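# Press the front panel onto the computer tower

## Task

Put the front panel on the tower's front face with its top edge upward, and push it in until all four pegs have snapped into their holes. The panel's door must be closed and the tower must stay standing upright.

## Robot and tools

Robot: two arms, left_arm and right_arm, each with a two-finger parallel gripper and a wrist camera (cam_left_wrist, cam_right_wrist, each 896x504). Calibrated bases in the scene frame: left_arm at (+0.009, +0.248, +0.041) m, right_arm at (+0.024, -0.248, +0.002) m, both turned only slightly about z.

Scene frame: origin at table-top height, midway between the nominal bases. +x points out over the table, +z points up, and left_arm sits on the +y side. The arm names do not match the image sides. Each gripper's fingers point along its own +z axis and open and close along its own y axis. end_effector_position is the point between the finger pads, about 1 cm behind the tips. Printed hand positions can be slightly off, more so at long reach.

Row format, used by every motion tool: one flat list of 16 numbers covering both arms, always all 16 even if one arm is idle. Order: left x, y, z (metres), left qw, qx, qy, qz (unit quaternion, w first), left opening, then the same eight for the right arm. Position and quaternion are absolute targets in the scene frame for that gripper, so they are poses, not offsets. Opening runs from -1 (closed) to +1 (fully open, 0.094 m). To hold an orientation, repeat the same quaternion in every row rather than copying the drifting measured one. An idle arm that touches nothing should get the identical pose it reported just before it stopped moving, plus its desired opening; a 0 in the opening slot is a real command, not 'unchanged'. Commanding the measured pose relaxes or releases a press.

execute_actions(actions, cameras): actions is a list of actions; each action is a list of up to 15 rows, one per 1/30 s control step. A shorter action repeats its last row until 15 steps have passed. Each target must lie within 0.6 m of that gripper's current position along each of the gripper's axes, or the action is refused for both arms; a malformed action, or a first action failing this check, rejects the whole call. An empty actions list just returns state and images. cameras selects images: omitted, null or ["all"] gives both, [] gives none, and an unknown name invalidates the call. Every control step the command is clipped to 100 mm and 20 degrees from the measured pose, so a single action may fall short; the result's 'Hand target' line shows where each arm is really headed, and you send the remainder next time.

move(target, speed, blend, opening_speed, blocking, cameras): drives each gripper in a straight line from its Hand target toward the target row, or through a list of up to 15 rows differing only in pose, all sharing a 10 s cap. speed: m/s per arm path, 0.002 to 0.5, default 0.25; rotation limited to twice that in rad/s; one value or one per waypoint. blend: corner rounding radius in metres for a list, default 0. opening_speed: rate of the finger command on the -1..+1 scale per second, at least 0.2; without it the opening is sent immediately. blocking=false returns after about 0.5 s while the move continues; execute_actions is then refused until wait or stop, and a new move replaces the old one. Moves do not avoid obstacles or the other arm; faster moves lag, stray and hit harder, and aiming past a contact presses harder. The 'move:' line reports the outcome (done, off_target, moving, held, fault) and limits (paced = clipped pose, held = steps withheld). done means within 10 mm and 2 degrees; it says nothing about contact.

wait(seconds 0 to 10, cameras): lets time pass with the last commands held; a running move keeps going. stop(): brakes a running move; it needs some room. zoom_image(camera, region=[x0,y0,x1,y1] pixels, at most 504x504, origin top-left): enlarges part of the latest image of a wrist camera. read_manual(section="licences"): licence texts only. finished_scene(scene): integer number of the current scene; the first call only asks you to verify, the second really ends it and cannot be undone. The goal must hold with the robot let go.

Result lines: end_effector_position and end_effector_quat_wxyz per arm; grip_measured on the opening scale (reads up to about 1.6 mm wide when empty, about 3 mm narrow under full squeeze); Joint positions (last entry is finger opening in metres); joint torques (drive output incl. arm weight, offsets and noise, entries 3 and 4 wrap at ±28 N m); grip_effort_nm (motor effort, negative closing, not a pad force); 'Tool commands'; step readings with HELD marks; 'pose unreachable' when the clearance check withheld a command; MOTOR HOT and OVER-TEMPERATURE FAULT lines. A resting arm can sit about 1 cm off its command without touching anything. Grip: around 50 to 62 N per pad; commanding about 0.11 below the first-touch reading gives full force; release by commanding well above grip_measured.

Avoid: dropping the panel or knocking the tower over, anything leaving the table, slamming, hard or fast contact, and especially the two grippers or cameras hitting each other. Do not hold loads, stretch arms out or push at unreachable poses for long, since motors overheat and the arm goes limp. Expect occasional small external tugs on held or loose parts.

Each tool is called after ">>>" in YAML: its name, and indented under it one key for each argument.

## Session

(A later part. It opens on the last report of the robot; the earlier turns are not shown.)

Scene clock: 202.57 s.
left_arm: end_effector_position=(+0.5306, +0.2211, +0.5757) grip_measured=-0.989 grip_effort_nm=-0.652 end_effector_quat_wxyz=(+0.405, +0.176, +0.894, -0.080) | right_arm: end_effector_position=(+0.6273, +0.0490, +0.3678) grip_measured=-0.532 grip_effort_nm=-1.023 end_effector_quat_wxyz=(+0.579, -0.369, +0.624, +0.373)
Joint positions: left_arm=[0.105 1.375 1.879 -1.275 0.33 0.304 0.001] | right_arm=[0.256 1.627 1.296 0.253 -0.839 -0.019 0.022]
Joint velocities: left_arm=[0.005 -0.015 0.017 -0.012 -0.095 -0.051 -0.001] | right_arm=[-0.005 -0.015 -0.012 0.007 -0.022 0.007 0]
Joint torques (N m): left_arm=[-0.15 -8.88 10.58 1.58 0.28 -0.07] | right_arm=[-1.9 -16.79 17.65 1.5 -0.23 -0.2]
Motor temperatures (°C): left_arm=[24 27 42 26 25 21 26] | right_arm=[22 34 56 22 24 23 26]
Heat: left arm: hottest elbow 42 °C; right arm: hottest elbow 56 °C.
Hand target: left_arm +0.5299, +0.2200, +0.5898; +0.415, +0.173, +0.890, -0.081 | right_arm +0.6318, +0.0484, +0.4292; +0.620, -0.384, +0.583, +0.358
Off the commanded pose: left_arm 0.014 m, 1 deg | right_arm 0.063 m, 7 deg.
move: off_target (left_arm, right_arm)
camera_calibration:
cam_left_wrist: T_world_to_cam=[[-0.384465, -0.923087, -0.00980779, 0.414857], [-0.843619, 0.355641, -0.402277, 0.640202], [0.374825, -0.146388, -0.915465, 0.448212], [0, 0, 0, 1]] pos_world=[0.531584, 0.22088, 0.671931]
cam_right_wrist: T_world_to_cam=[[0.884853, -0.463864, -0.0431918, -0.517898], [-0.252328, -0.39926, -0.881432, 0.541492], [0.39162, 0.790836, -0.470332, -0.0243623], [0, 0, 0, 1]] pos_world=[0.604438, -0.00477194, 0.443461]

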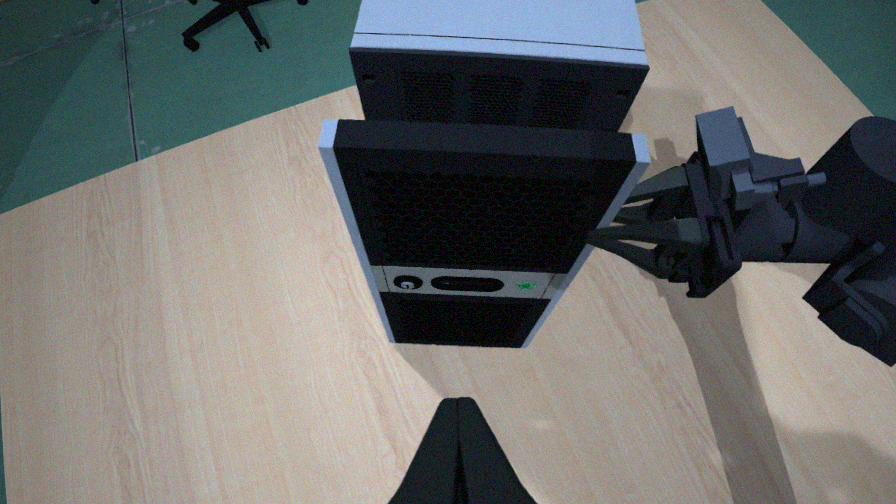

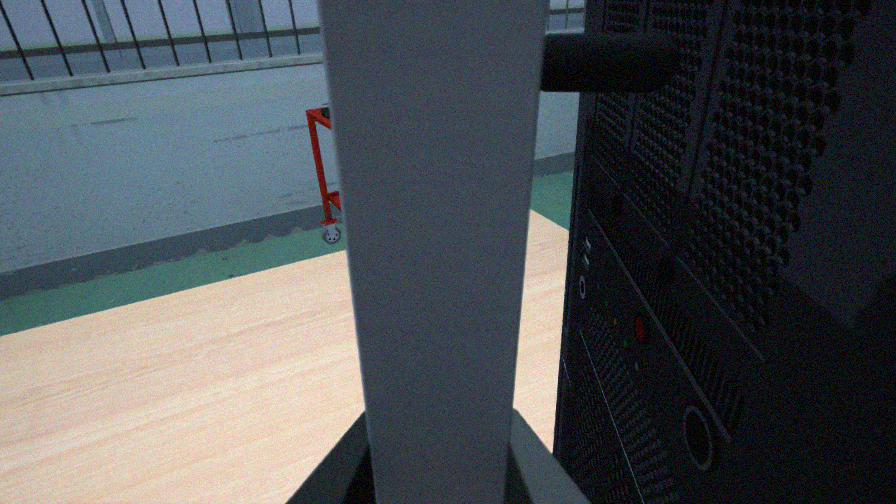

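>>> move:
  target: [0.53,0.22,0.59,0.415,0.173,0.890,-0.081,-1,0.659,0.028,0.437,0.615,-0.383,0.595,0.347,-0.75]
  speed: 0.1

>>> zoom_image:
  camera: "cam_left_wrist"
  region: [280, 0, 720, 248]

Scene clock: 221.93 s.
left_arm: end_effector_position=(+0.5306, +0.2211, +0.5757) grip_measured=-0.989 grip_effort_nm=-0.652 end_effector_quat_wxyz=(+0.405, +0.176, +0.894, -0.080) | right_arm: end_effector_position=(+0.6494, +0.0291, +0.3742) grip_measured=-0.532 grip_effort_nm=-1.013 end_effector_quat_wxyz=(+0.574, -0.367, +0.635, +0.364)
Joint positions: left_arm=[0.105 1.375 1.879 -1.275 0.33 0.304 0.001] | right_arm=[0.215 1.653 1.365 0.172 -0.859 -0.047 0.022]
Joint velocities: left_arm=[-0.005 0.024 -0.017 0.002 0.007 0.007 0] | right_arm=[-0.015 -0.005 -0.012 0.007 -0.095 0.007 0]
Joint torques (N m): left_arm=[0.26 -8.7 10.54 1.68 0.3 -0.09] | right_arm=[-2.32 -16.97 17.73 1.48 -0.19 -0.16]
Motor temperatures (°C): left_arm=[24 27 42 26 25 21 26] | right_arm=[22 34 60 22 24 23 27]
Heat: left arm: hottest elbow 42 °C; right arm: hottest elbow 60 °C.
Hand target: left_arm +0.5300, +0.2200, +0.5898; +0.415, +0.173, +0.890, -0.081 | right_arm +0.6537, +0.0265, +0.4359; +0.616, -0.382, +0.595, +0.347
Off the commanded pose: left_arm 0.014 m, 1 deg | right_arm 0.064 m, 7 deg.
move: off_target (left_arm, right_arm)
camera_calibration:
cam_left_wrist: T_world_to_cam=[[-0.384234, -0.923187, -0.0095209, 0.414591], [-0.843752, 0.355322, -0.40228, 0.640345], [0.374762, -0.146536, -0.915467, 0.44828], [0, 0, 0, 1]] pos_world=[0.531594, 0.220906, 0.671931]
cam_right_wrist: T_world_to_cam=[[0.875503, -0.481087, -0.0452826, -0.539032], [-0.271298, -0.411836, -0.869936, 0.553153], [0.399866, 0.773916, -0.491081, -0.0114212], [0, 0, 0, 1]] pos_world=[0.62656, -0.0226743, 0.45119]

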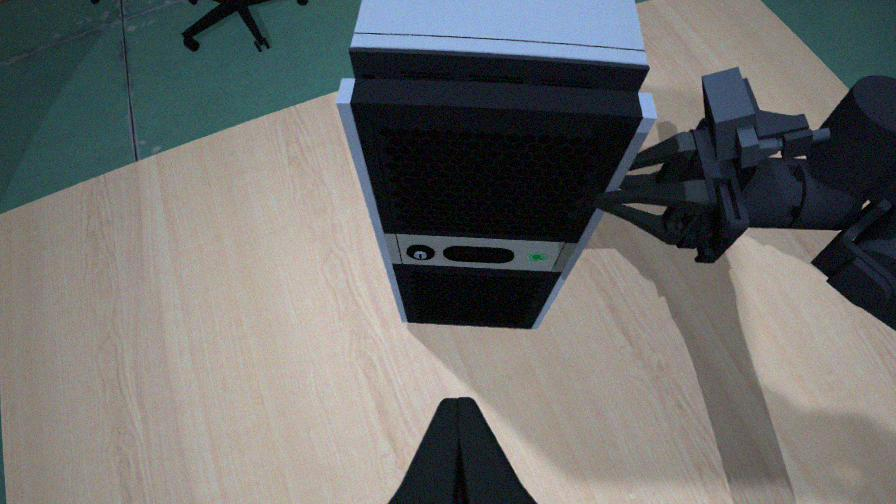

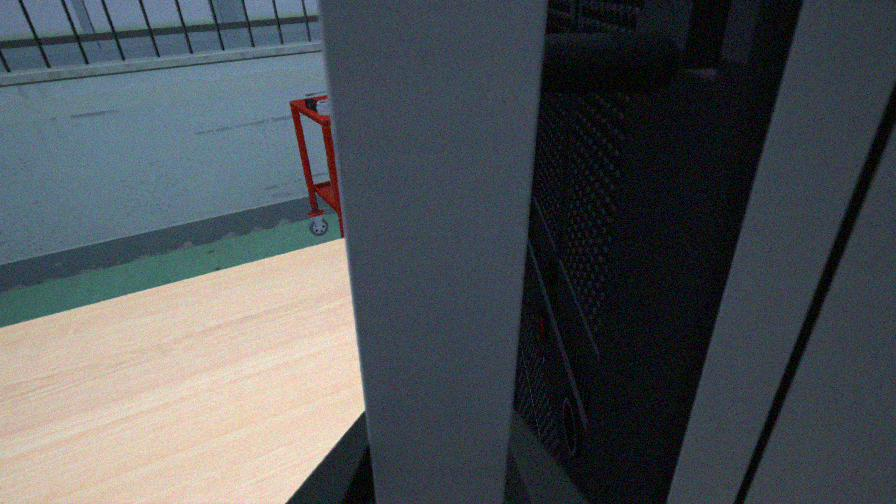

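Scaled by 1.145 from the camera's 896x504 image, which has a finer 1280x720 frame.

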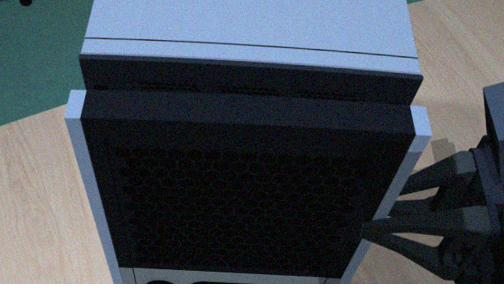

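>>> move:
  target:
    - [0.45,0.34,0.56,0.565,0.142,0.807,-0.1,-1,0.659,0.026,0.434,0.615,-0.383,0.595,0.347,-0.75]
    - [0.66,0.36,0.46,0.663,0.265,0.641,-0.281,-1,0.659,0.026,0.434,0.615,-0.383,0.595,0.347,-0.75]
  speed: 0.2
  blend: 0.03
  cameras: ["cam_left_wrist"]

Scene clock: 241.07 s.
left_arm: end_effector_position=(+0.6441, +0.3612, +0.4493) grip_measured=-0.989 grip_effort_nm=-0.662 end_effector_quat_wxyz=(+0.662, +0.252, +0.646, -0.283) | right_arm: end_effector_position=(+0.6489, +0.0294, +0.3743) grip_measured=-0.532 grip_effort_nm=-1.013 end_effector_quat_wxyz=(+0.574, -0.368, +0.634, +0.365)
Joint positions: left_arm=[0.478 1.658 1.373 0.388 1.202 -0.127 0.001] | right_arm=[0.215 1.653 1.365 0.172 -0.862 -0.047 0.022]
Joint velocities: left_arm=[0.005 -0.005 0.007 -0.002 -0.081 0.051 0] | right_arm=[0.005 -0.015 0.007 0.017 -0.022 0.007 0.001]
Joint torques (N m): left_arm=[-0.85 -12.1 12.12 2.24 -0.18 -0.09] | right_arm=[-1.96 -16.91 17.39 1.96 -0.24 -0.16]
Motor temperatures (°C): left_arm=[24 27 42 26 25 21 26] | right_arm=[22 34 58 22 24 23 27]
Heat: left arm: hottest elbow 42 °C; right arm: hottest elbow 58 °C.
Hand target: left_arm +0.6548, +0.3612, +0.4589; +0.668, +0.259, +0.639, -0.280 | right_arm +0.6542, +0.0246, +0.4330; +0.616, -0.382, +0.595, +0.347
Off the commanded pose: left_arm 0.019 m, 2 deg | right_arm 0.061 m, 7 deg.
move: off_target (left_arm, right_arm)
camera_calibration:
cam_left_wrist: T_world_to_cam=[[-0.698944, -0.714901, 0.0198273, 0.70056], [-0.291324, 0.259284, -0.920816, 0.547368], [0.653151, -0.649375, -0.389493, 0.0765152], [0, 0, 0, 1]] pos_world=[0.599138, 0.408595, 0.519937]
Images, in order (width x height): cam_left_wrist 896x504.

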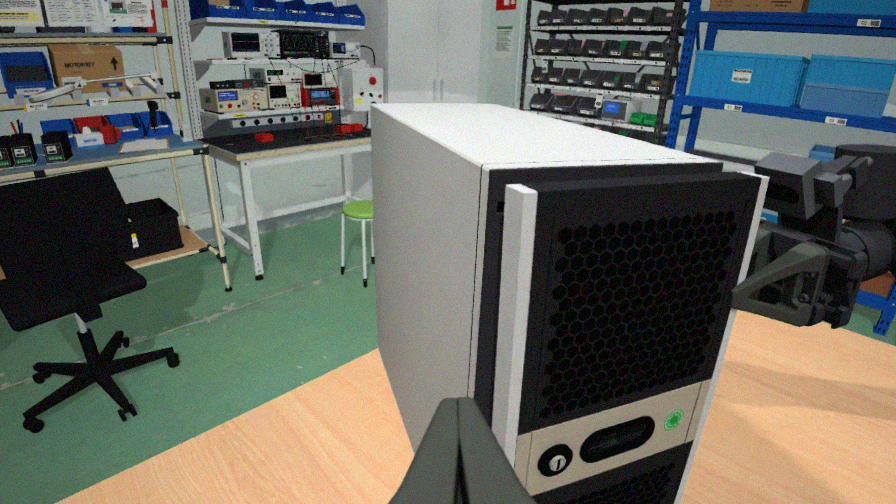

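>>> move:
  target: [0.66,0.36,0.46,0.663,0.265,0.641,-0.281,-1,0.679,0.015,0.437,0.615,-0.383,0.595,0.347,-0.75]
  speed: 0.06

>>> zoom_image:
  camera: "cam_left_wrist"
  region: [430, 120, 800, 330]

Scene clock: 254.27 s.
left_arm: end_effector_position=(+0.6484, +0.3606, +0.4520) grip_measured=-0.989 grip_effort_nm=-0.642 end_effector_quat_wxyz=(+0.660, +0.254, +0.647, -0.285) | right_arm: end_effector_position=(+0.6648, +0.0201, +0.3767) grip_measured=-0.532 grip_effort_nm=-1.018 end_effector_quat_wxyz=(+0.576, -0.374, +0.628, +0.365)
Joint positions: left_arm=[0.474 1.667 1.395 0.366 1.205 -0.123 0.001] | right_arm=[0.191 1.689 1.414 0.164 -0.897 -0.058 0.022]
Joint velocities: left_arm=[-0.005 -0.015 -0.002 0.017 0.095 0.066 0.001] | right_arm=[-0.005 0.005 0.002 -0.007 0.037 0.037 0]
Joint torques (N m): left_arm=[-0.79 -12.1 12.27 1.47 0.02 0.17] | right_arm=[-1.73 -17.26 18.32 1.58 0.07 -0.04]
Motor temperatures (°C): left_arm=[24 28 44 26 25 21 26] | right_arm=[22 35 57 22 24 23 27]
Heat: left arm: hottest elbow 44 °C; right arm: hottest elbow 57 °C.
Hand target: left_arm +0.6595, +0.3602, +0.4595; +0.664, +0.265, +0.641, -0.281 | right_arm +0.6733, +0.0134, +0.4364; +0.616, -0.382, +0.595, +0.348
Off the commanded pose: left_arm 0.014 m, 2 deg | right_arm 0.062 m, 6 deg.
move: off_target (left_arm, right_arm)
camera_calibration:
cam_left_wrist: T_world_to_cam=[[-0.703349, -0.710449, 0.0237395, 0.702579], [-0.294359, 0.260693, -0.919452, 0.552098], [0.647035, -0.653683, -0.392485, 0.0812153], [0, 0, 0, 1]] pos_world=[0.604124, 0.408307, 0.522825]
cam_right_wrist: T_world_to_cam=[[0.882863, -0.468498, -0.0325975, -0.566664], [-0.252766, -0.415531, -0.873753, 0.54494], [0.395806, 0.779644, -0.485277, -0.00894613], [0, 0, 0, 1]] pos_world=[0.64157, -0.0320666, 0.45333]

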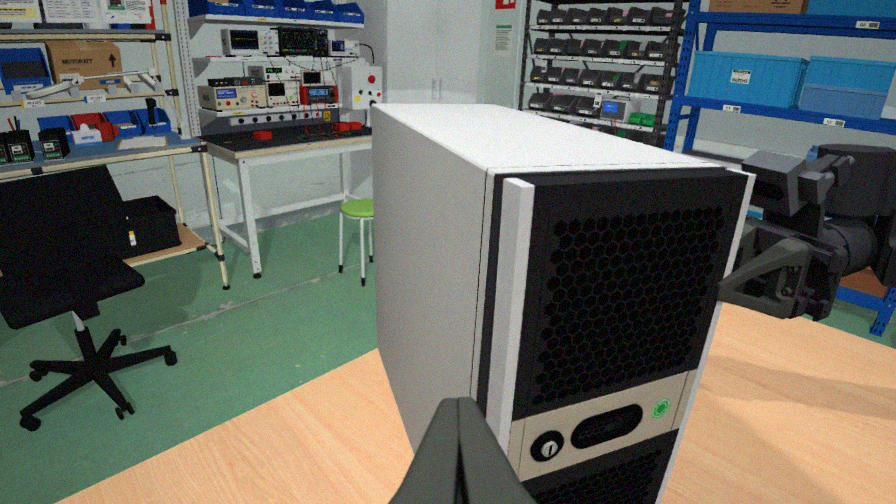

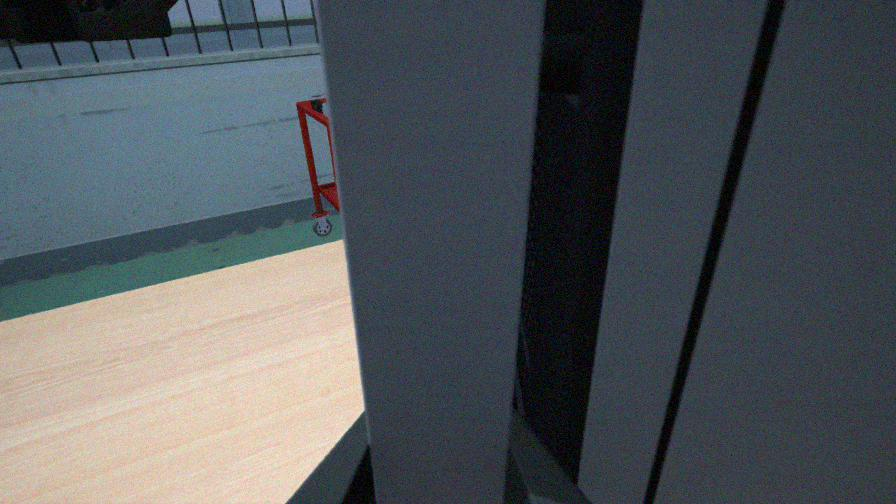

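Scaled by 1.362 from the camera's 896x504 image, which has a finer 1280x720 frame.

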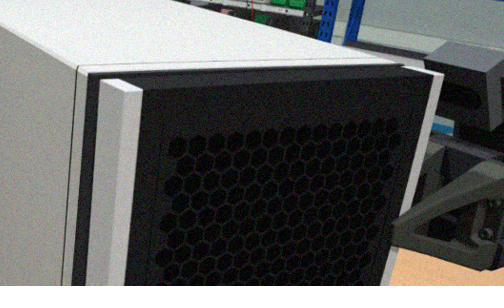

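>>> move:
  target: [0.66,0.36,0.46,0.663,0.265,0.641,-0.281,-1,0.700,0.001,0.438,0.615,-0.383,0.595,0.347,-0.75]
  speed: 0.05

>>> zoom_image:
  camera: "cam_left_wrist"
  region: [430, 120, 800, 330]

Scene clock: 260.23 s.
left_arm: end_effector_position=(+0.6485, +0.3604, +0.4523) grip_measured=-0.989 grip_effort_nm=-0.657 end_effector_quat_wxyz=(+0.660, +0.254, +0.647, -0.285) | right_arm: end_effector_position=(+0.6665, +0.0190, +0.3778) grip_measured=-0.532 grip_effort_nm=-1.013 end_effector_quat_wxyz=(+0.566, -0.385, +0.622, +0.381)
Joint positions: left_arm=[0.474 1.667 1.395 0.366 1.205 -0.123 0.001] | right_arm=[0.181 1.707 1.443 0.145 -0.951 -0.059 0.022]
Joint velocities: left_arm=[0.005 -0.024 0.007 -0.017 -0.095 -0.007 0] | right_arm=[0.005 -0.005 -0.017 -0.022 -0.037 0.051 0]
Joint torques (N m): left_arm=[-0.5 -11.99 12.33 1.42 0.01 0.15] | right_arm=[-3.43 -16.62 20.37 1.72 1.08 0]
Motor temperatures (°C): left_arm=[24 28 45 26 24 21 26] | right_arm=[22 34 60 22 24 23 27]
Heat: left arm: hottest elbow 45 °C; right arm: hottest elbow 60 °C.
Hand target: left_arm +0.6595, +0.3599, +0.4596; +0.664, +0.265, +0.641, -0.281 | right_arm +0.6909, -0.0016, +0.4367; +0.616, -0.382, +0.595, +0.348
Off the commanded pose: left_arm 0.014 m, 2 deg | right_arm 0.071 m, 7 deg.
move: off_target (left_arm, right_arm)
camera_calibration:
cam_left_wrist: T_world_to_cam=[[-0.703622, -0.710215, 0.0226211, 0.703095], [-0.293452, 0.26144, -0.91953, 0.55167], [0.647149, -0.653639, -0.392369, 0.0809923], [0, 0, 0, 1]] pos_world=[0.604188, 0.40806, 0.523151]
cam_right_wrist: T_world_to_cam=[[0.902257, -0.429099, -0.0425036, -0.578553], [-0.242334, -0.423068, -0.873091, 0.538833], [0.356661, 0.798052, -0.485701, 0.0176494], [0, 0, 0, 1]] pos_world=[0.646286, -0.0343787, 0.454432]

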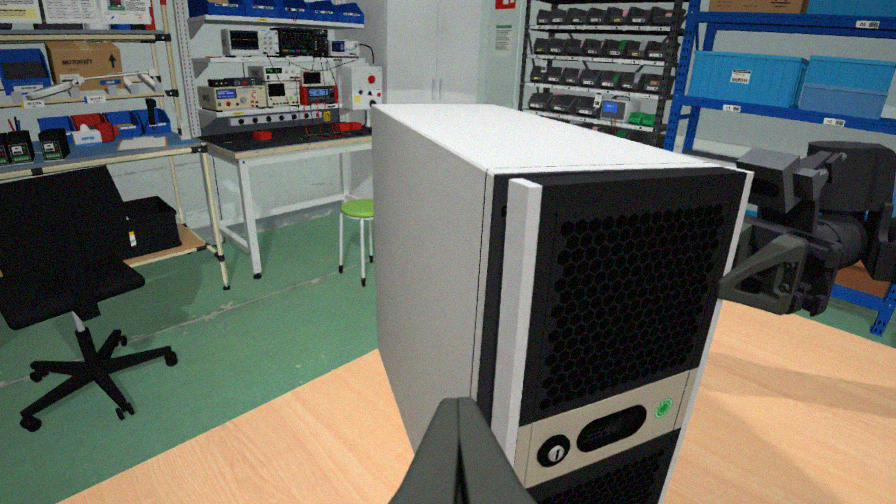

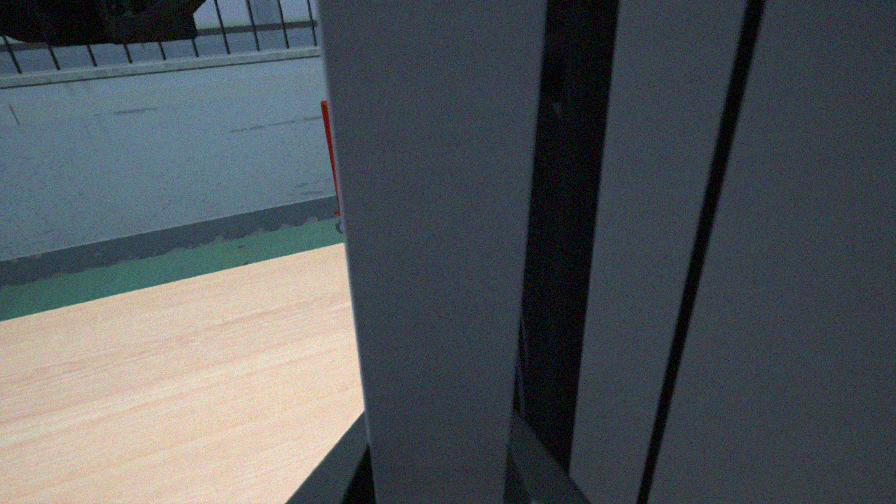

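Scaled by 1.362 from the camera's 896x504 image, which has a finer 1280x720 frame.

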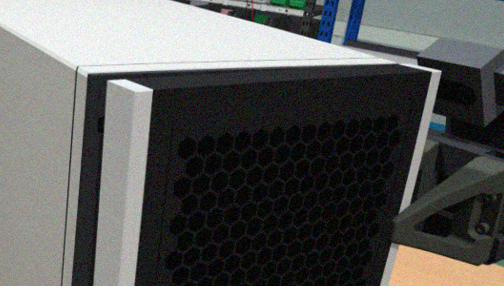

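>>> move:
  target:
    - [0.66,0.36,0.46,0.663,0.265,0.641,-0.281,-1,0.667,0.018,0.436,0.615,-0.383,0.595,0.347,-0.75]
    - [0.70,0.32,0.40,0.663,0.265,0.641,-0.281,-1,0.676,0.016,0.437,0.615,-0.383,0.595,0.347,-0.75]
  speed: 0.08

>>> zoom_image:
  camera: "cam_right_wrist"
  region: [430, 0, 800, 300]

>>> zoom_image:
  camera: "cam_left_wrist"
  region: [400, 0, 700, 250]

Scene clock: 270.37 s.
left_arm: end_effector_position=(+0.6904, +0.3203, +0.3991) grip_measured=-0.989 grip_effort_nm=-0.652 end_effector_quat_wxyz=(+0.657, +0.257, +0.648, -0.288) | right_arm: end_effector_position=(+0.6670, +0.0203, +0.3791) grip_measured=-0.532 grip_effort_nm=-1.018 end_effector_quat_wxyz=(+0.571, -0.378, +0.626, +0.372)
Joint positions: left_arm=[0.384 1.77 1.395 0.44 1.123 -0.095 0.001] | right_arm=[0.188 1.699 1.436 0.145 -0.92 -0.059 0.022]
Joint velocities: left_arm=[0.005 -0.005 0.012 -0.007 -0.081 0.022 -0.001] | right_arm=[0.015 -0.005 -0.007 0.007 -0.037 0.051 0]
Joint torques (N m): left_arm=[-0.44 -13.57 10.56 2.4 -0.18 0.14] | right_arm=[-1.61 -18.37 15.91 2.47 1.08 -0.05]
Motor temperatures (°C): left_arm=[24 28 46 26 24 21 26] | right_arm=[22 34 63 22 24 23 27]
Heat: left arm: hottest elbow 46 °C; right arm: hottest elbow 63 °C.
Hand target: left_arm +0.6992, +0.3200, +0.3995; +0.663, +0.265, +0.642, -0.281 | right_arm +0.6714, +0.0145, +0.4364; +0.616, -0.382, +0.595, +0.348
Off the commanded pose: left_arm 0.010 m, 2 deg | right_arm 0.059 m, 7 deg.
move: off_target (right_arm)
camera_calibration:
cam_left_wrist: T_world_to_cam=[[-0.708747, -0.705042, 0.0243785, 0.706524], [-0.296132, 0.265968, -0.91737, 0.525069], [0.6403, -0.657402, -0.397289, 0.0146998], [0, 0, 0, 1]] pos_world=[0.646824, 0.368141, 0.470299]
cam_right_wrist: T_world_to_cam=[[0.891357, -0.451618, -0.0390231, -0.571942], [-0.250912, -0.419859, -0.872216, 0.545916], [0.377525, 0.787248, -0.487561, 0.0040558], [0, 0, 0, 1]] pos_world=[0.645251, -0.0322848, 0.455815]

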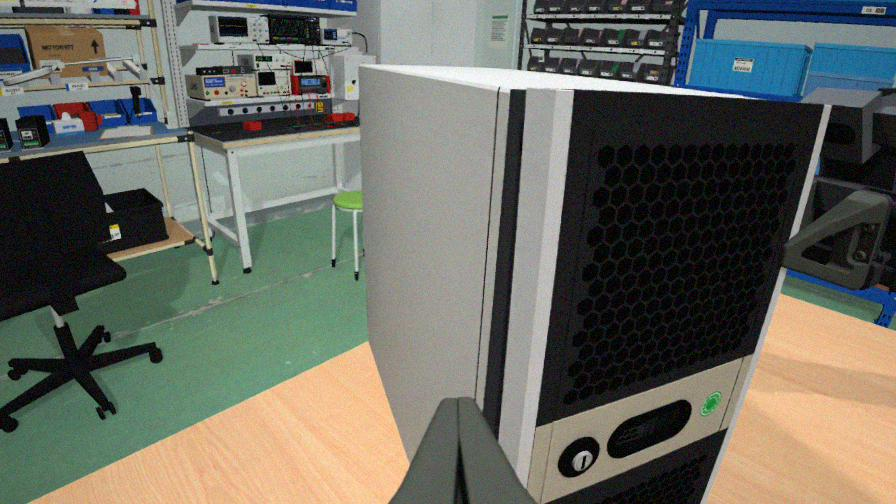

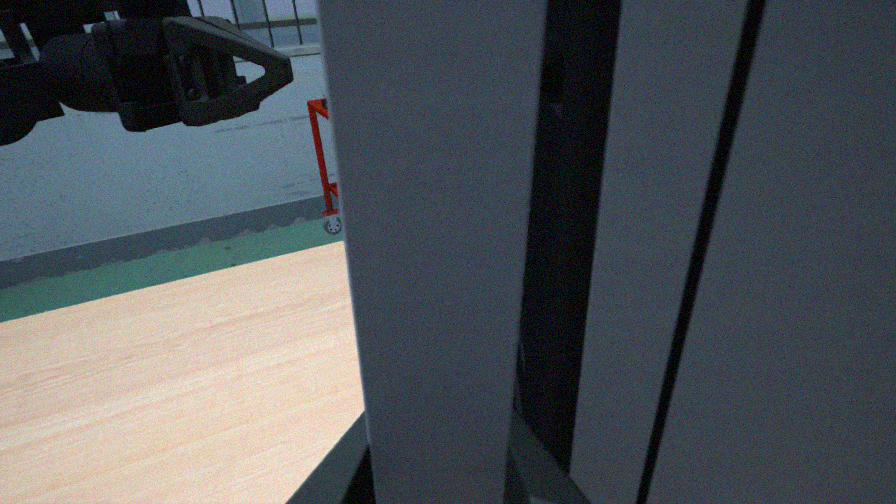

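Scaled by 1.362 from the camera's 896x504 image, which has a finer 1280x720 frame.

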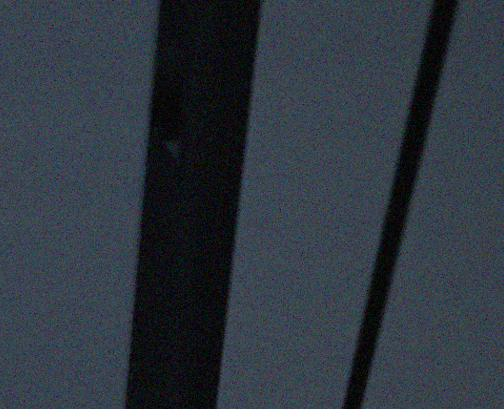

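Scaled by 1.680 from the camera's 896x504 image, which has a finer 1280x720 frame.

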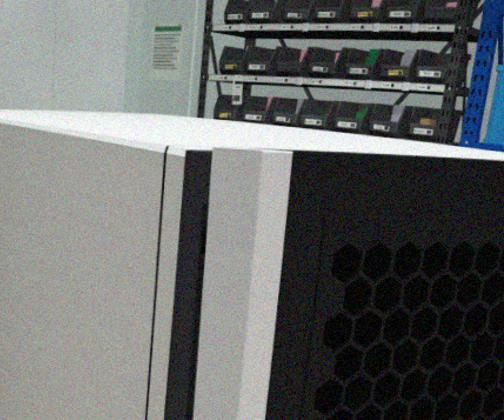

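>>> move:
  target:
    - [0.5,0.34,0.54,0.565,0.142,0.807,-0.1,-1,0.676,0.016,0.437,0.615,-0.383,0.595,0.347,-0.75]
    - [0.57,0.19,0.565,0.415,0.173,0.890,-0.081,-1,0.676,0.016,0.437,0.615,-0.383,0.595,0.347,-0.75]
  speed: 0.2
  cameras: ["cam_left_wrist"]

>>> zoom_image:
  camera: "cam_left_wrist"
  region: [240, 0, 480, 180]

>>> zoom_image:
  camera: "cam_left_wrist"
  region: [480, 0, 720, 180]

Scene clock: 294.97 s.
left_arm: end_effector_position=(+0.5676, +0.1889, +0.5548) grip_measured=-0.989 grip_effort_nm=-0.647 end_effector_quat_wxyz=(+0.405, +0.184, +0.892, -0.078) | right_arm: end_effector_position=(+0.6670, +0.0203, +0.3791) grip_measured=-0.532 grip_effort_nm=-1.009 end_effector_quat_wxyz=(+0.571, -0.378, +0.626, +0.372)
Joint positions: left_arm=[0.029 1.441 1.883 -1.198 0.278 0.266 0.001] | right_arm=[0.188 1.699 1.436 0.145 -0.92 -0.059 0.022]
Joint velocities: left_arm=[0.005 0.005 -0.007 -0.017 -0.051 -0.037 0] | right_arm=[0.005 -0.005 0.002 0.012 -0.037 0.022 -0.002]
Joint torques (N m): left_arm=[-0.44 -8.35 11.75 1.81 0.06 -0.1] | right_arm=[-2.08 -18.43 15.94 2.4 1.14 -0.04]
Motor temperatures (°C): left_arm=[24 28 45 26 24 21 26] | right_arm=[22 34 61 22 25 23 27]
Heat: left arm: hottest elbow 45 °C; right arm: hottest elbow 61 °C.
Hand target: left_arm +0.5747, +0.1889, +0.5652; +0.411, +0.179, +0.890, -0.079 | right_arm +0.6714, +0.0146, +0.4364; +0.616, -0.382, +0.595, +0.348
Off the commanded pose: left_arm 0.011 m, 2 deg | right_arm 0.059 m, 7 deg.
move: off_target (left_arm, right_arm)
camera_calibration:
cam_left_wrist: T_world_to_cam=[[-0.397364, -0.917462, -0.0191177, 0.410536], [-0.83754, 0.371105, -0.401008, 0.6674], [0.375005, -0.143335, -0.915875, 0.410017], [0, 0, 0, 1]] pos_world=[0.568348, 0.187745, 0.651006]
Images, in order (width x height): cam_left_wrist 896x504.

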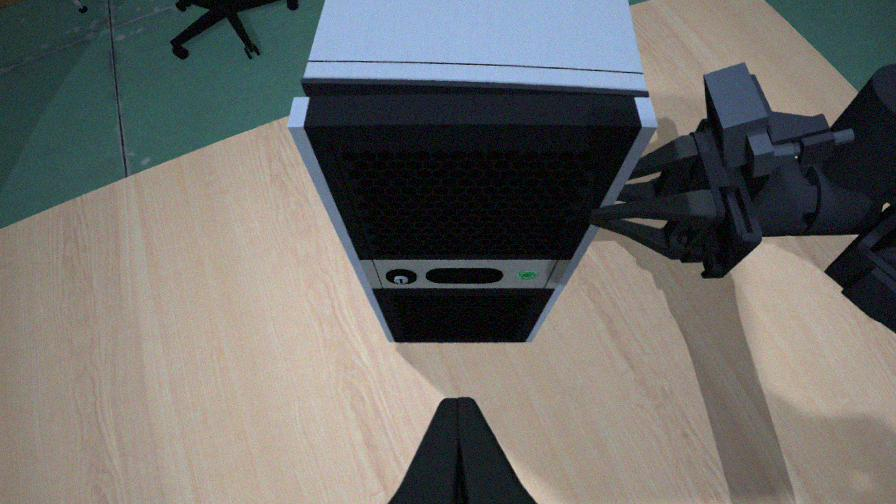

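Scaled by 2.100 from the camera's 896x504 image, which has a finer 1280x720 frame.

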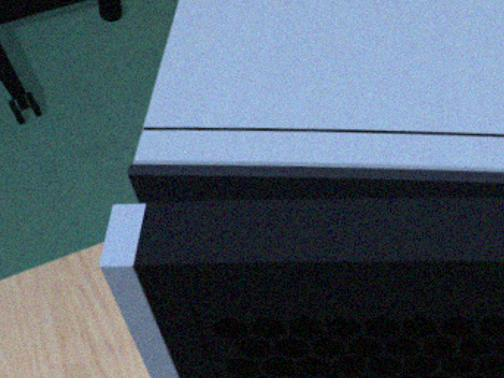

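Scaled by 2.100 from the camera's 896x504 image, which has a finer 1280x720 frame.

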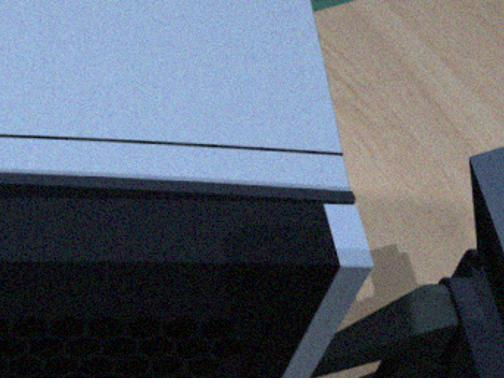

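>>> move:
  target: [0.57,0.19,0.565,0.415,0.173,0.890,-0.081,-1,0.692,0.003,0.435,0.627,-0.362,0.608,0.325,-0.75]
  speed: 0.06
  cameras: ["cam_left_wrist"]

>>> zoom_image:
  camera: "cam_left_wrist"
  region: [240, 0, 480, 180]

>>> zoom_image:
  camera: "cam_left_wrist"
  region: [480, 0, 720, 180]

Scene clock: 310.20 s.
left_arm: end_effector_position=(+0.5677, +0.1889, +0.5547) grip_measured=-0.989 grip_effort_nm=-0.647 end_effector_quat_wxyz=(+0.404, +0.178, +0.893, -0.081) | right_arm: end_effector_position=(+0.6695, +0.0217, +0.3796) grip_measured=-0.532 grip_effort_nm=-1.018 end_effector_quat_wxyz=(+0.575, -0.373, +0.631, +0.364)
Joint positions: left_arm=[0.029 1.441 1.883 -1.199 0.278 0.253 0.001] | right_arm=[0.193 1.697 1.436 0.145 -0.891 -0.06 0.022]
Joint velocities: left_arm=[-0.015 -0.015 -0.017 0.017 -0.007 0.022 0] | right_arm=[-0.015 -0.005 0.007 0.007 0.007 -0.066 0]
Joint torques (N m): left_arm=[0.21 -10.05 9.88 2.19 0.14 -0.06] | right_arm=[-3.72 -17.85 16.34 2.52 2.21 -0.05]
Motor temperatures (°C): left_arm=[24 28 46 26 24 21 26] | right_arm=[22 34 60 22 25 23 27]
Heat: left arm: hottest elbow 46 °C; right arm: hottest elbow 60 °C.
Hand target: left_arm +0.5699, +0.1900, +0.5651; +0.415, +0.173, +0.890, -0.081 | right_arm +0.6859, +0.0010, +0.4346; +0.627, -0.361, +0.608, +0.326
Off the commanded pose: left_arm 0.011 m, 1 deg | right_arm 0.063 m, 8 deg.
move: off_target (left_arm, right_arm)
camera_calibration:
cam_left_wrist: T_world_to_cam=[[-0.389552, -0.920958, -0.00923374, 0.401309], [-0.842327, 0.360311, -0.400825, 0.672096], [0.37247, -0.148365, -0.916108, 0.412437], [0, 0, 0, 1]] pos_world=[0.568835, 0.188616, 0.650935]
Images, in order (width x height): cam_left_wrist 896x504.

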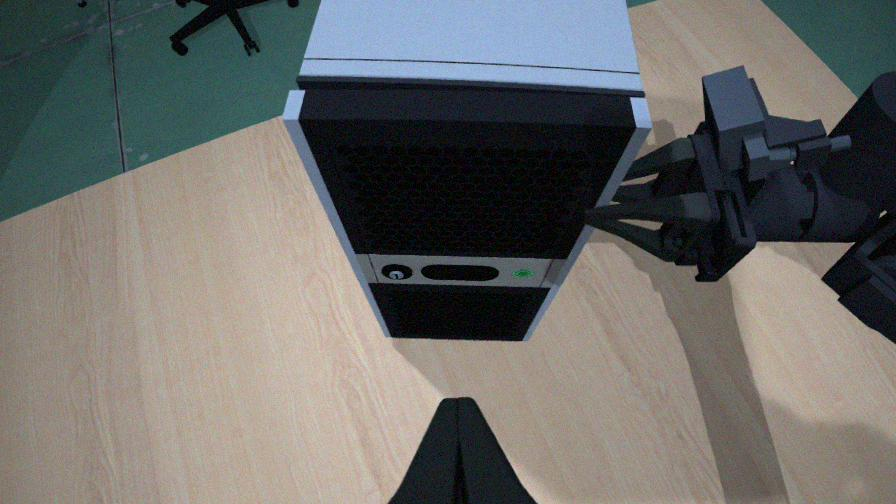

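Scaled by 2.100 from the camera's 896x504 image, which has a finer 1280x720 frame.

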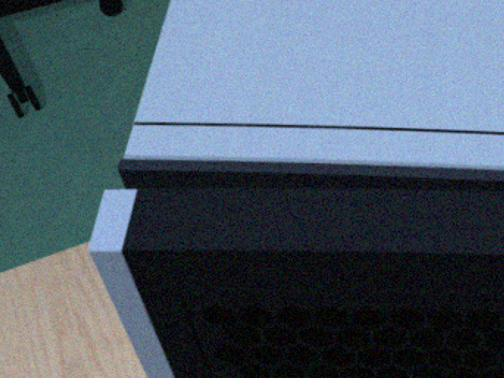

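Scaled by 2.100 from the camera's 896x504 image, which has a finer 1280x720 frame.

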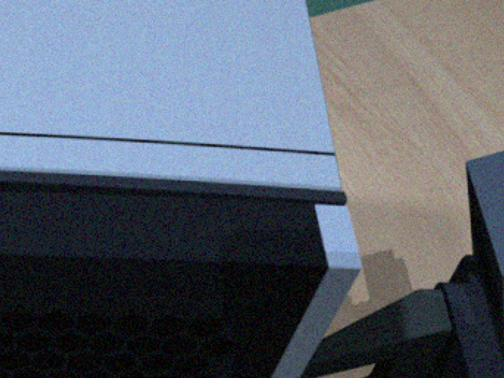

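>>> move:
  target:
    - [0.57,0.19,0.565,0.415,0.173,0.890,-0.081,-1,0.692,-0.003,0.425,0.634,-0.340,0.619,0.303,-0.75]
    - [0.57,0.19,0.565,0.415,0.173,0.890,-0.081,-1,0.697,-0.005,0.432,0.638,-0.328,0.625,0.292,-0.75]
  speed: 0.04
  cameras: ["cam_left_wrist"]

>>> zoom_image:
  camera: "cam_left_wrist"
  region: [240, 0, 480, 180]

>>> zoom_image:
  camera: "cam_left_wrist"
  region: [480, 0, 720, 180]

Scene clock: 326.37 s.
left_arm: end_effector_position=(+0.5677, +0.1889, +0.5547) grip_measured=-0.989 grip_effort_nm=-0.642 end_effector_quat_wxyz=(+0.404, +0.178, +0.894, -0.081) | right_arm: end_effector_position=(+0.6718, +0.0239, +0.3807) grip_measured=-0.532 grip_effort_nm=-1.013 end_effector_quat_wxyz=(+0.589, -0.356, +0.643, +0.337)
Joint positions: left_arm=[0.029 1.441 1.883 -1.199 0.278 0.252 0.001] | right_arm=[0.211 1.679 1.418 0.146 -0.8 -0.069 0.022]
Joint velocities: left_arm=[-0.015 -0.005 -0.002 0.002 0.007 0.007 0] | right_arm=[-0.015 -0.005 -0.002 -0.007 0.037 -0.037 0.002]
Joint torques (N m): left_arm=[0.44 -9.99 9.8 2.18 0.14 -0.09] | right_arm=[-3.9 -18.02 14.98 2.65 2.96 0.12]
Motor temperatures (°C): left_arm=[24 28 46 26 24 21 26] | right_arm=[22 36 59 22 28 23 27]
Heat: left arm: hottest elbow 46 °C; right arm: hottest elbow 59 °C.
Hand target: left_arm +0.5699, +0.1900, +0.5649; +0.415, +0.173, +0.890, -0.081 | right_arm +0.6910, -0.0069, +0.4315; +0.641, -0.329, +0.628, +0.295
Off the commanded pose: left_arm 0.011 m, 1 deg | right_arm 0.064 m, 8 deg.
move: off_target (left_arm, right_arm)
camera_calibration:
cam_left_wrist: T_world_to_cam=[[-0.38909, -0.921159, -0.00866076, 0.400767], [-0.842597, 0.359675, -0.40083, 0.672372], [0.372343, -0.148662, -0.916112, 0.412567], [0, 0, 0, 1]] pos_world=[0.568856, 0.188668, 0.650935]
Images, in order (width x height): cam_left_wrist 896x504.

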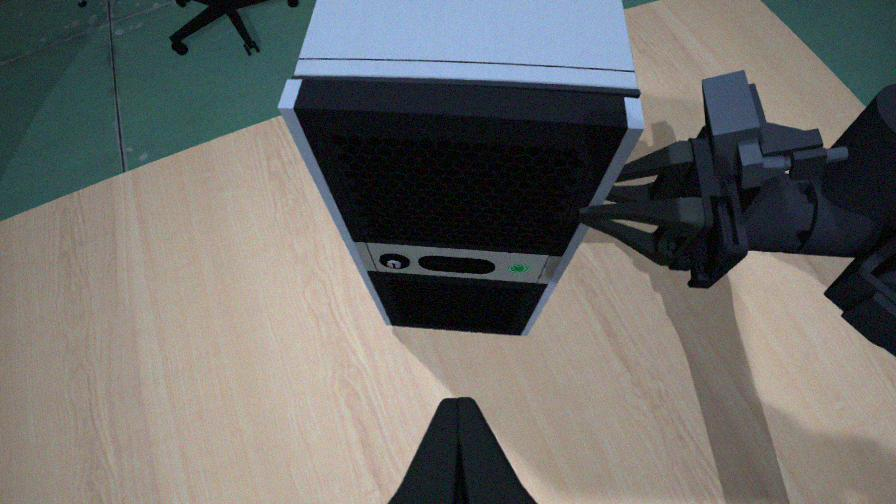

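Scaled by 2.100 from the camera's 896x504 image, which has a finer 1280x720 frame.

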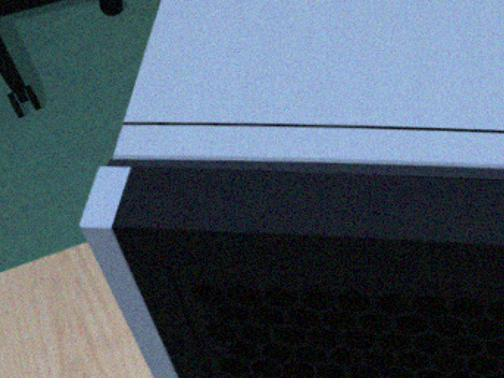

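Scaled by 2.100 from the camera's 896x504 image, which has a finer 1280x720 frame.

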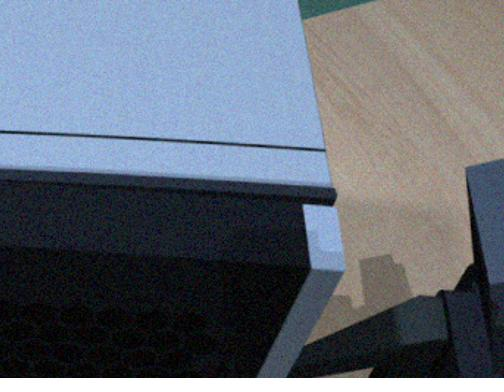

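>>> move:
  target: [0.57,0.19,0.565,0.415,0.173,0.890,-0.081,-1,0.722,-0.018,0.432,0.627,-0.362,0.608,0.325,-0.75]
  speed: 0.06
  cameras: ["cam_left_wrist"]

>>> zoom_image:
  camera: "cam_left_wrist"
  region: [240, 0, 660, 230]

Scene clock: 335.40 s.
left_arm: end_effector_position=(+0.5677, +0.1889, +0.5547) grip_measured=-0.989 grip_effort_nm=-0.652 end_effector_quat_wxyz=(+0.404, +0.178, +0.894, -0.081) | right_arm: end_effector_position=(+0.6684, +0.0193, +0.3779) grip_measured=-0.532 grip_effort_nm=-1.009 end_effector_quat_wxyz=(+0.572, -0.383, +0.624, +0.371)
Joint positions: left_arm=[0.029 1.441 1.883 -1.199 0.278 0.252 0.001] | right_arm=[0.185 1.704 1.44 0.146 -0.927 -0.069 0.022]
Joint velocities: left_arm=[-0.005 -0.024 0.007 0.007 0.022 -0.022 -0.001] | right_arm=[-0.005 -0.005 -0.007 0.007 0.007 -0.066 -0.001]
Joint torques (N m): left_arm=[0.21 -9.88 9.78 2.17 0.15 -0.08] | right_arm=[-5.66 -14.74 21.22 2.32 1.94 0.09]
Motor temperatures (°C): left_arm=[24 28 46 26 24 21 26] | right_arm=[22 36 58 22 31 23 27]
Heat: left arm: hottest elbow 46 °C; right arm: hottest elbow 58 °C.
Hand target: left_arm +0.5699, +0.1900, +0.5649; +0.415, +0.173, +0.890, -0.081 | right_arm +0.7090, -0.0220, +0.4307; +0.628, -0.361, +0.608, +0.326
Off the commanded pose: left_arm 0.011 m, 1 deg | right_arm 0.085 m, 9 deg.
move: off_target (left_arm, right_arm)
camera_calibration:
cam_left_wrist: T_world_to_cam=[[-0.38909, -0.921159, -0.00866076, 0.400767], [-0.842597, 0.359675, -0.40083, 0.672372], [0.372343, -0.148662, -0.916112, 0.412567], [0, 0, 0, 1]] pos_world=[0.568856, 0.188668, 0.650935]
Images, in order (width x height): cam_left_wrist 896x504.

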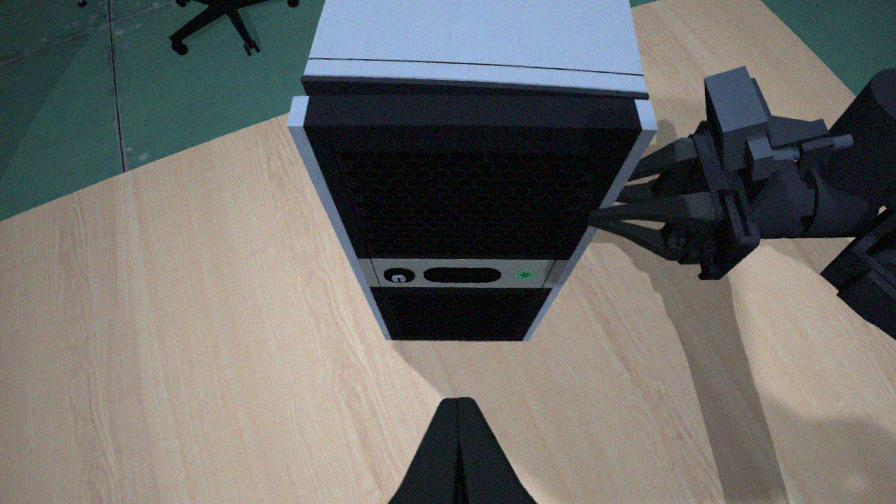

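Scaled by 1.200 from the camera's 896x504 image, which has a finer 1280x720 frame.

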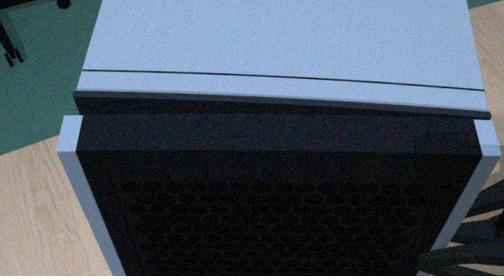

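>>> move:
  target:
    - [0.45,0.32,0.52,0.565,0.142,0.807,-0.1,-1,0.692,-0.003,0.428,0.634,-0.340,0.619,0.303,-0.75]
    - [0.60,0.27,0.34,0.6895,0.1567,0.6895,-0.1567,-1,0.697,-0.005,0.432,0.638,-0.328,0.625,0.292,-0.75]
    - [0.69,0.220,0.335,0.6895,0.1567,0.6895,-0.1567,-1,0.697,-0.005,0.432,0.638,-0.328,0.625,0.292,-0.75]
  speed: [0.15,0.15,0.1]
  blend: 0.03
  cameras: []

>>> move:
  target: [0.785,0.174,0.335,0.6895,0.1567,0.6895,-0.1567,-1,0.697,-0.005,0.432,0.638,-0.328,0.625,0.292,-0.75]
  speed: 0.08

Scene clock: 352.63 s.
left_arm: end_effector_position=(+0.6703, +0.2224, +0.3263) grip_measured=-0.989 grip_effort_nm=-0.642 end_effector_quat_wxyz=(+0.687, +0.153, +0.694, -0.152) | right_arm: end_effector_position=(+0.6722, +0.0248, +0.3812) grip_measured=-0.532 grip_effort_nm=-1.018 end_effector_quat_wxyz=(+0.589, -0.356, +0.642, +0.337)
Joint positions: left_arm=[0.143 1.645 1.047 0.587 0.529 0.005 0.001] | right_arm=[0.212 1.68 1.421 0.146 -0.8 -0.069 0.022]
Joint velocities: left_arm=[-0.005 -0.005 0.002 0.032 0.051 -0.022 0] | right_arm=[0.005 0.005 -0.007 0.002 -0.037 -0.066 -0.001]
Joint torques (N m): left_arm=[-0.21 -11.4 11.15 1.98 -0.1 -0.07] | right_arm=[-4.01 -18.08 14.89 2.76 2.95 0.07]
Motor temperatures (°C): left_arm=[24 28 45 26 24 21 26] | right_arm=[22 35 59 22 31 23 27]
Heat: left arm: hottest elbow 45 °C; right arm: hottest elbow 59 °C.
Hand target: left_arm +0.6835, +0.2211, +0.3339; +0.691, +0.152, +0.689, -0.155 | right_arm +0.6911, -0.0068, +0.4314; +0.641, -0.329, +0.628, +0.295
Off the commanded pose: left_arm 0.022 m, 1 deg | right_arm 0.064 m, 8 deg.
move: off_target (left_arm, right_arm)
No camera images: "cameras" was empty.

Scene clock: 354.57 s.
left_arm: end_effector_position=(+0.7462, +0.1903, +0.3296) grip_measured=-0.989 grip_effort_nm=-0.637 end_effector_quat_wxyz=(+0.682, +0.158, +0.696, -0.158) | right_arm: end_effector_position=(+0.6736, +0.0238, +0.3795) grip_measured=-0.532 grip_effort_nm=-1.023 end_effector_quat_wxyz=(+0.594, -0.354, +0.645, +0.326)
Joint positions: left_arm=[0.079 1.807 1.289 0.496 0.48 0.005 0.001] | right_arm=[0.214 1.677 1.415 0.146 -0.776 -0.082 0.022]
Joint velocities: left_arm=[-0.015 -0.005 -0.012 -0.012 -0.066 -0.007 0.001] | right_arm=[-0.024 0.005 0.002 -0.017 -0.051 0.051 0]
Joint torques (N m): left_arm=[-2.2 -9.93 16.2 1.69 -1.38 -0.02] | right_arm=[-4.72 -17.55 15.43 2.77 2 0.18]
Motor temperatures (°C): left_arm=[24 28 45 26 24 21 26] | right_arm=[22 35 60 22 32 23 27]
Heat: left arm: hottest elbow 45 °C; right arm: hottest elbow 60 °C.
Hand target: left_arm +0.7791, +0.1753, +0.3326; +0.690, +0.157, +0.689, -0.156 | right_arm +0.6913, -0.0064, +0.4314; +0.641, -0.329, +0.628, +0.295
Off the commanded pose: left_arm 0.042 m, 1 deg | right_arm 0.064 m, 7 deg.
move: off_target (left_arm, right_arm)
camera_calibration:
cam_left_wrist: T_world_to_cam=[[-0.433445, -0.90116, -0.00611338, 0.498081], [-0.394847, 0.196005, -0.897595, 0.592799], [0.810075, -0.386644, -0.440778, -0.29801], [0, 0, 0, 1]] pos_world=[0.691366, 0.217435, 0.403782]
cam_right_wrist: T_world_to_cam=[[0.834265, -0.551345, -0.00441668, -0.548545], [-0.277625, -0.413139, -0.867318, 0.565379], [0.476367, 0.7248, -0.497735, -0.0621861], [0, 0, 0, 1]] pos_world=[0.644219, -0.0237853, 0.456988]

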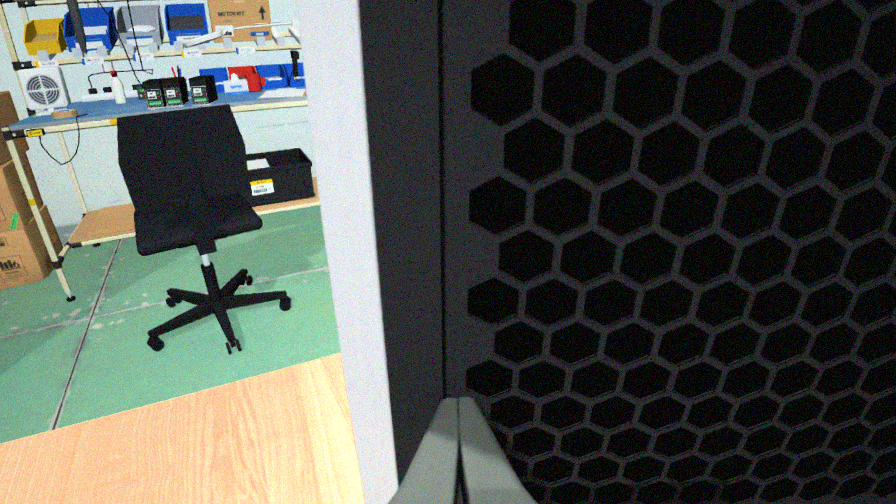

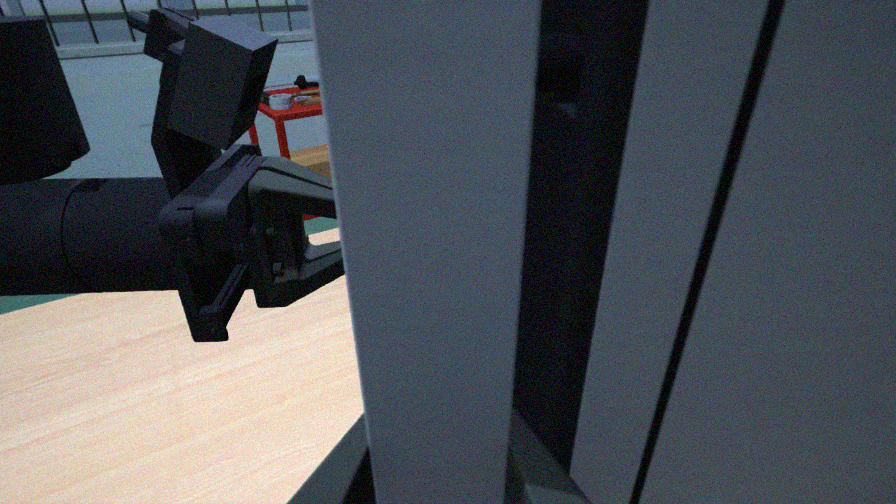

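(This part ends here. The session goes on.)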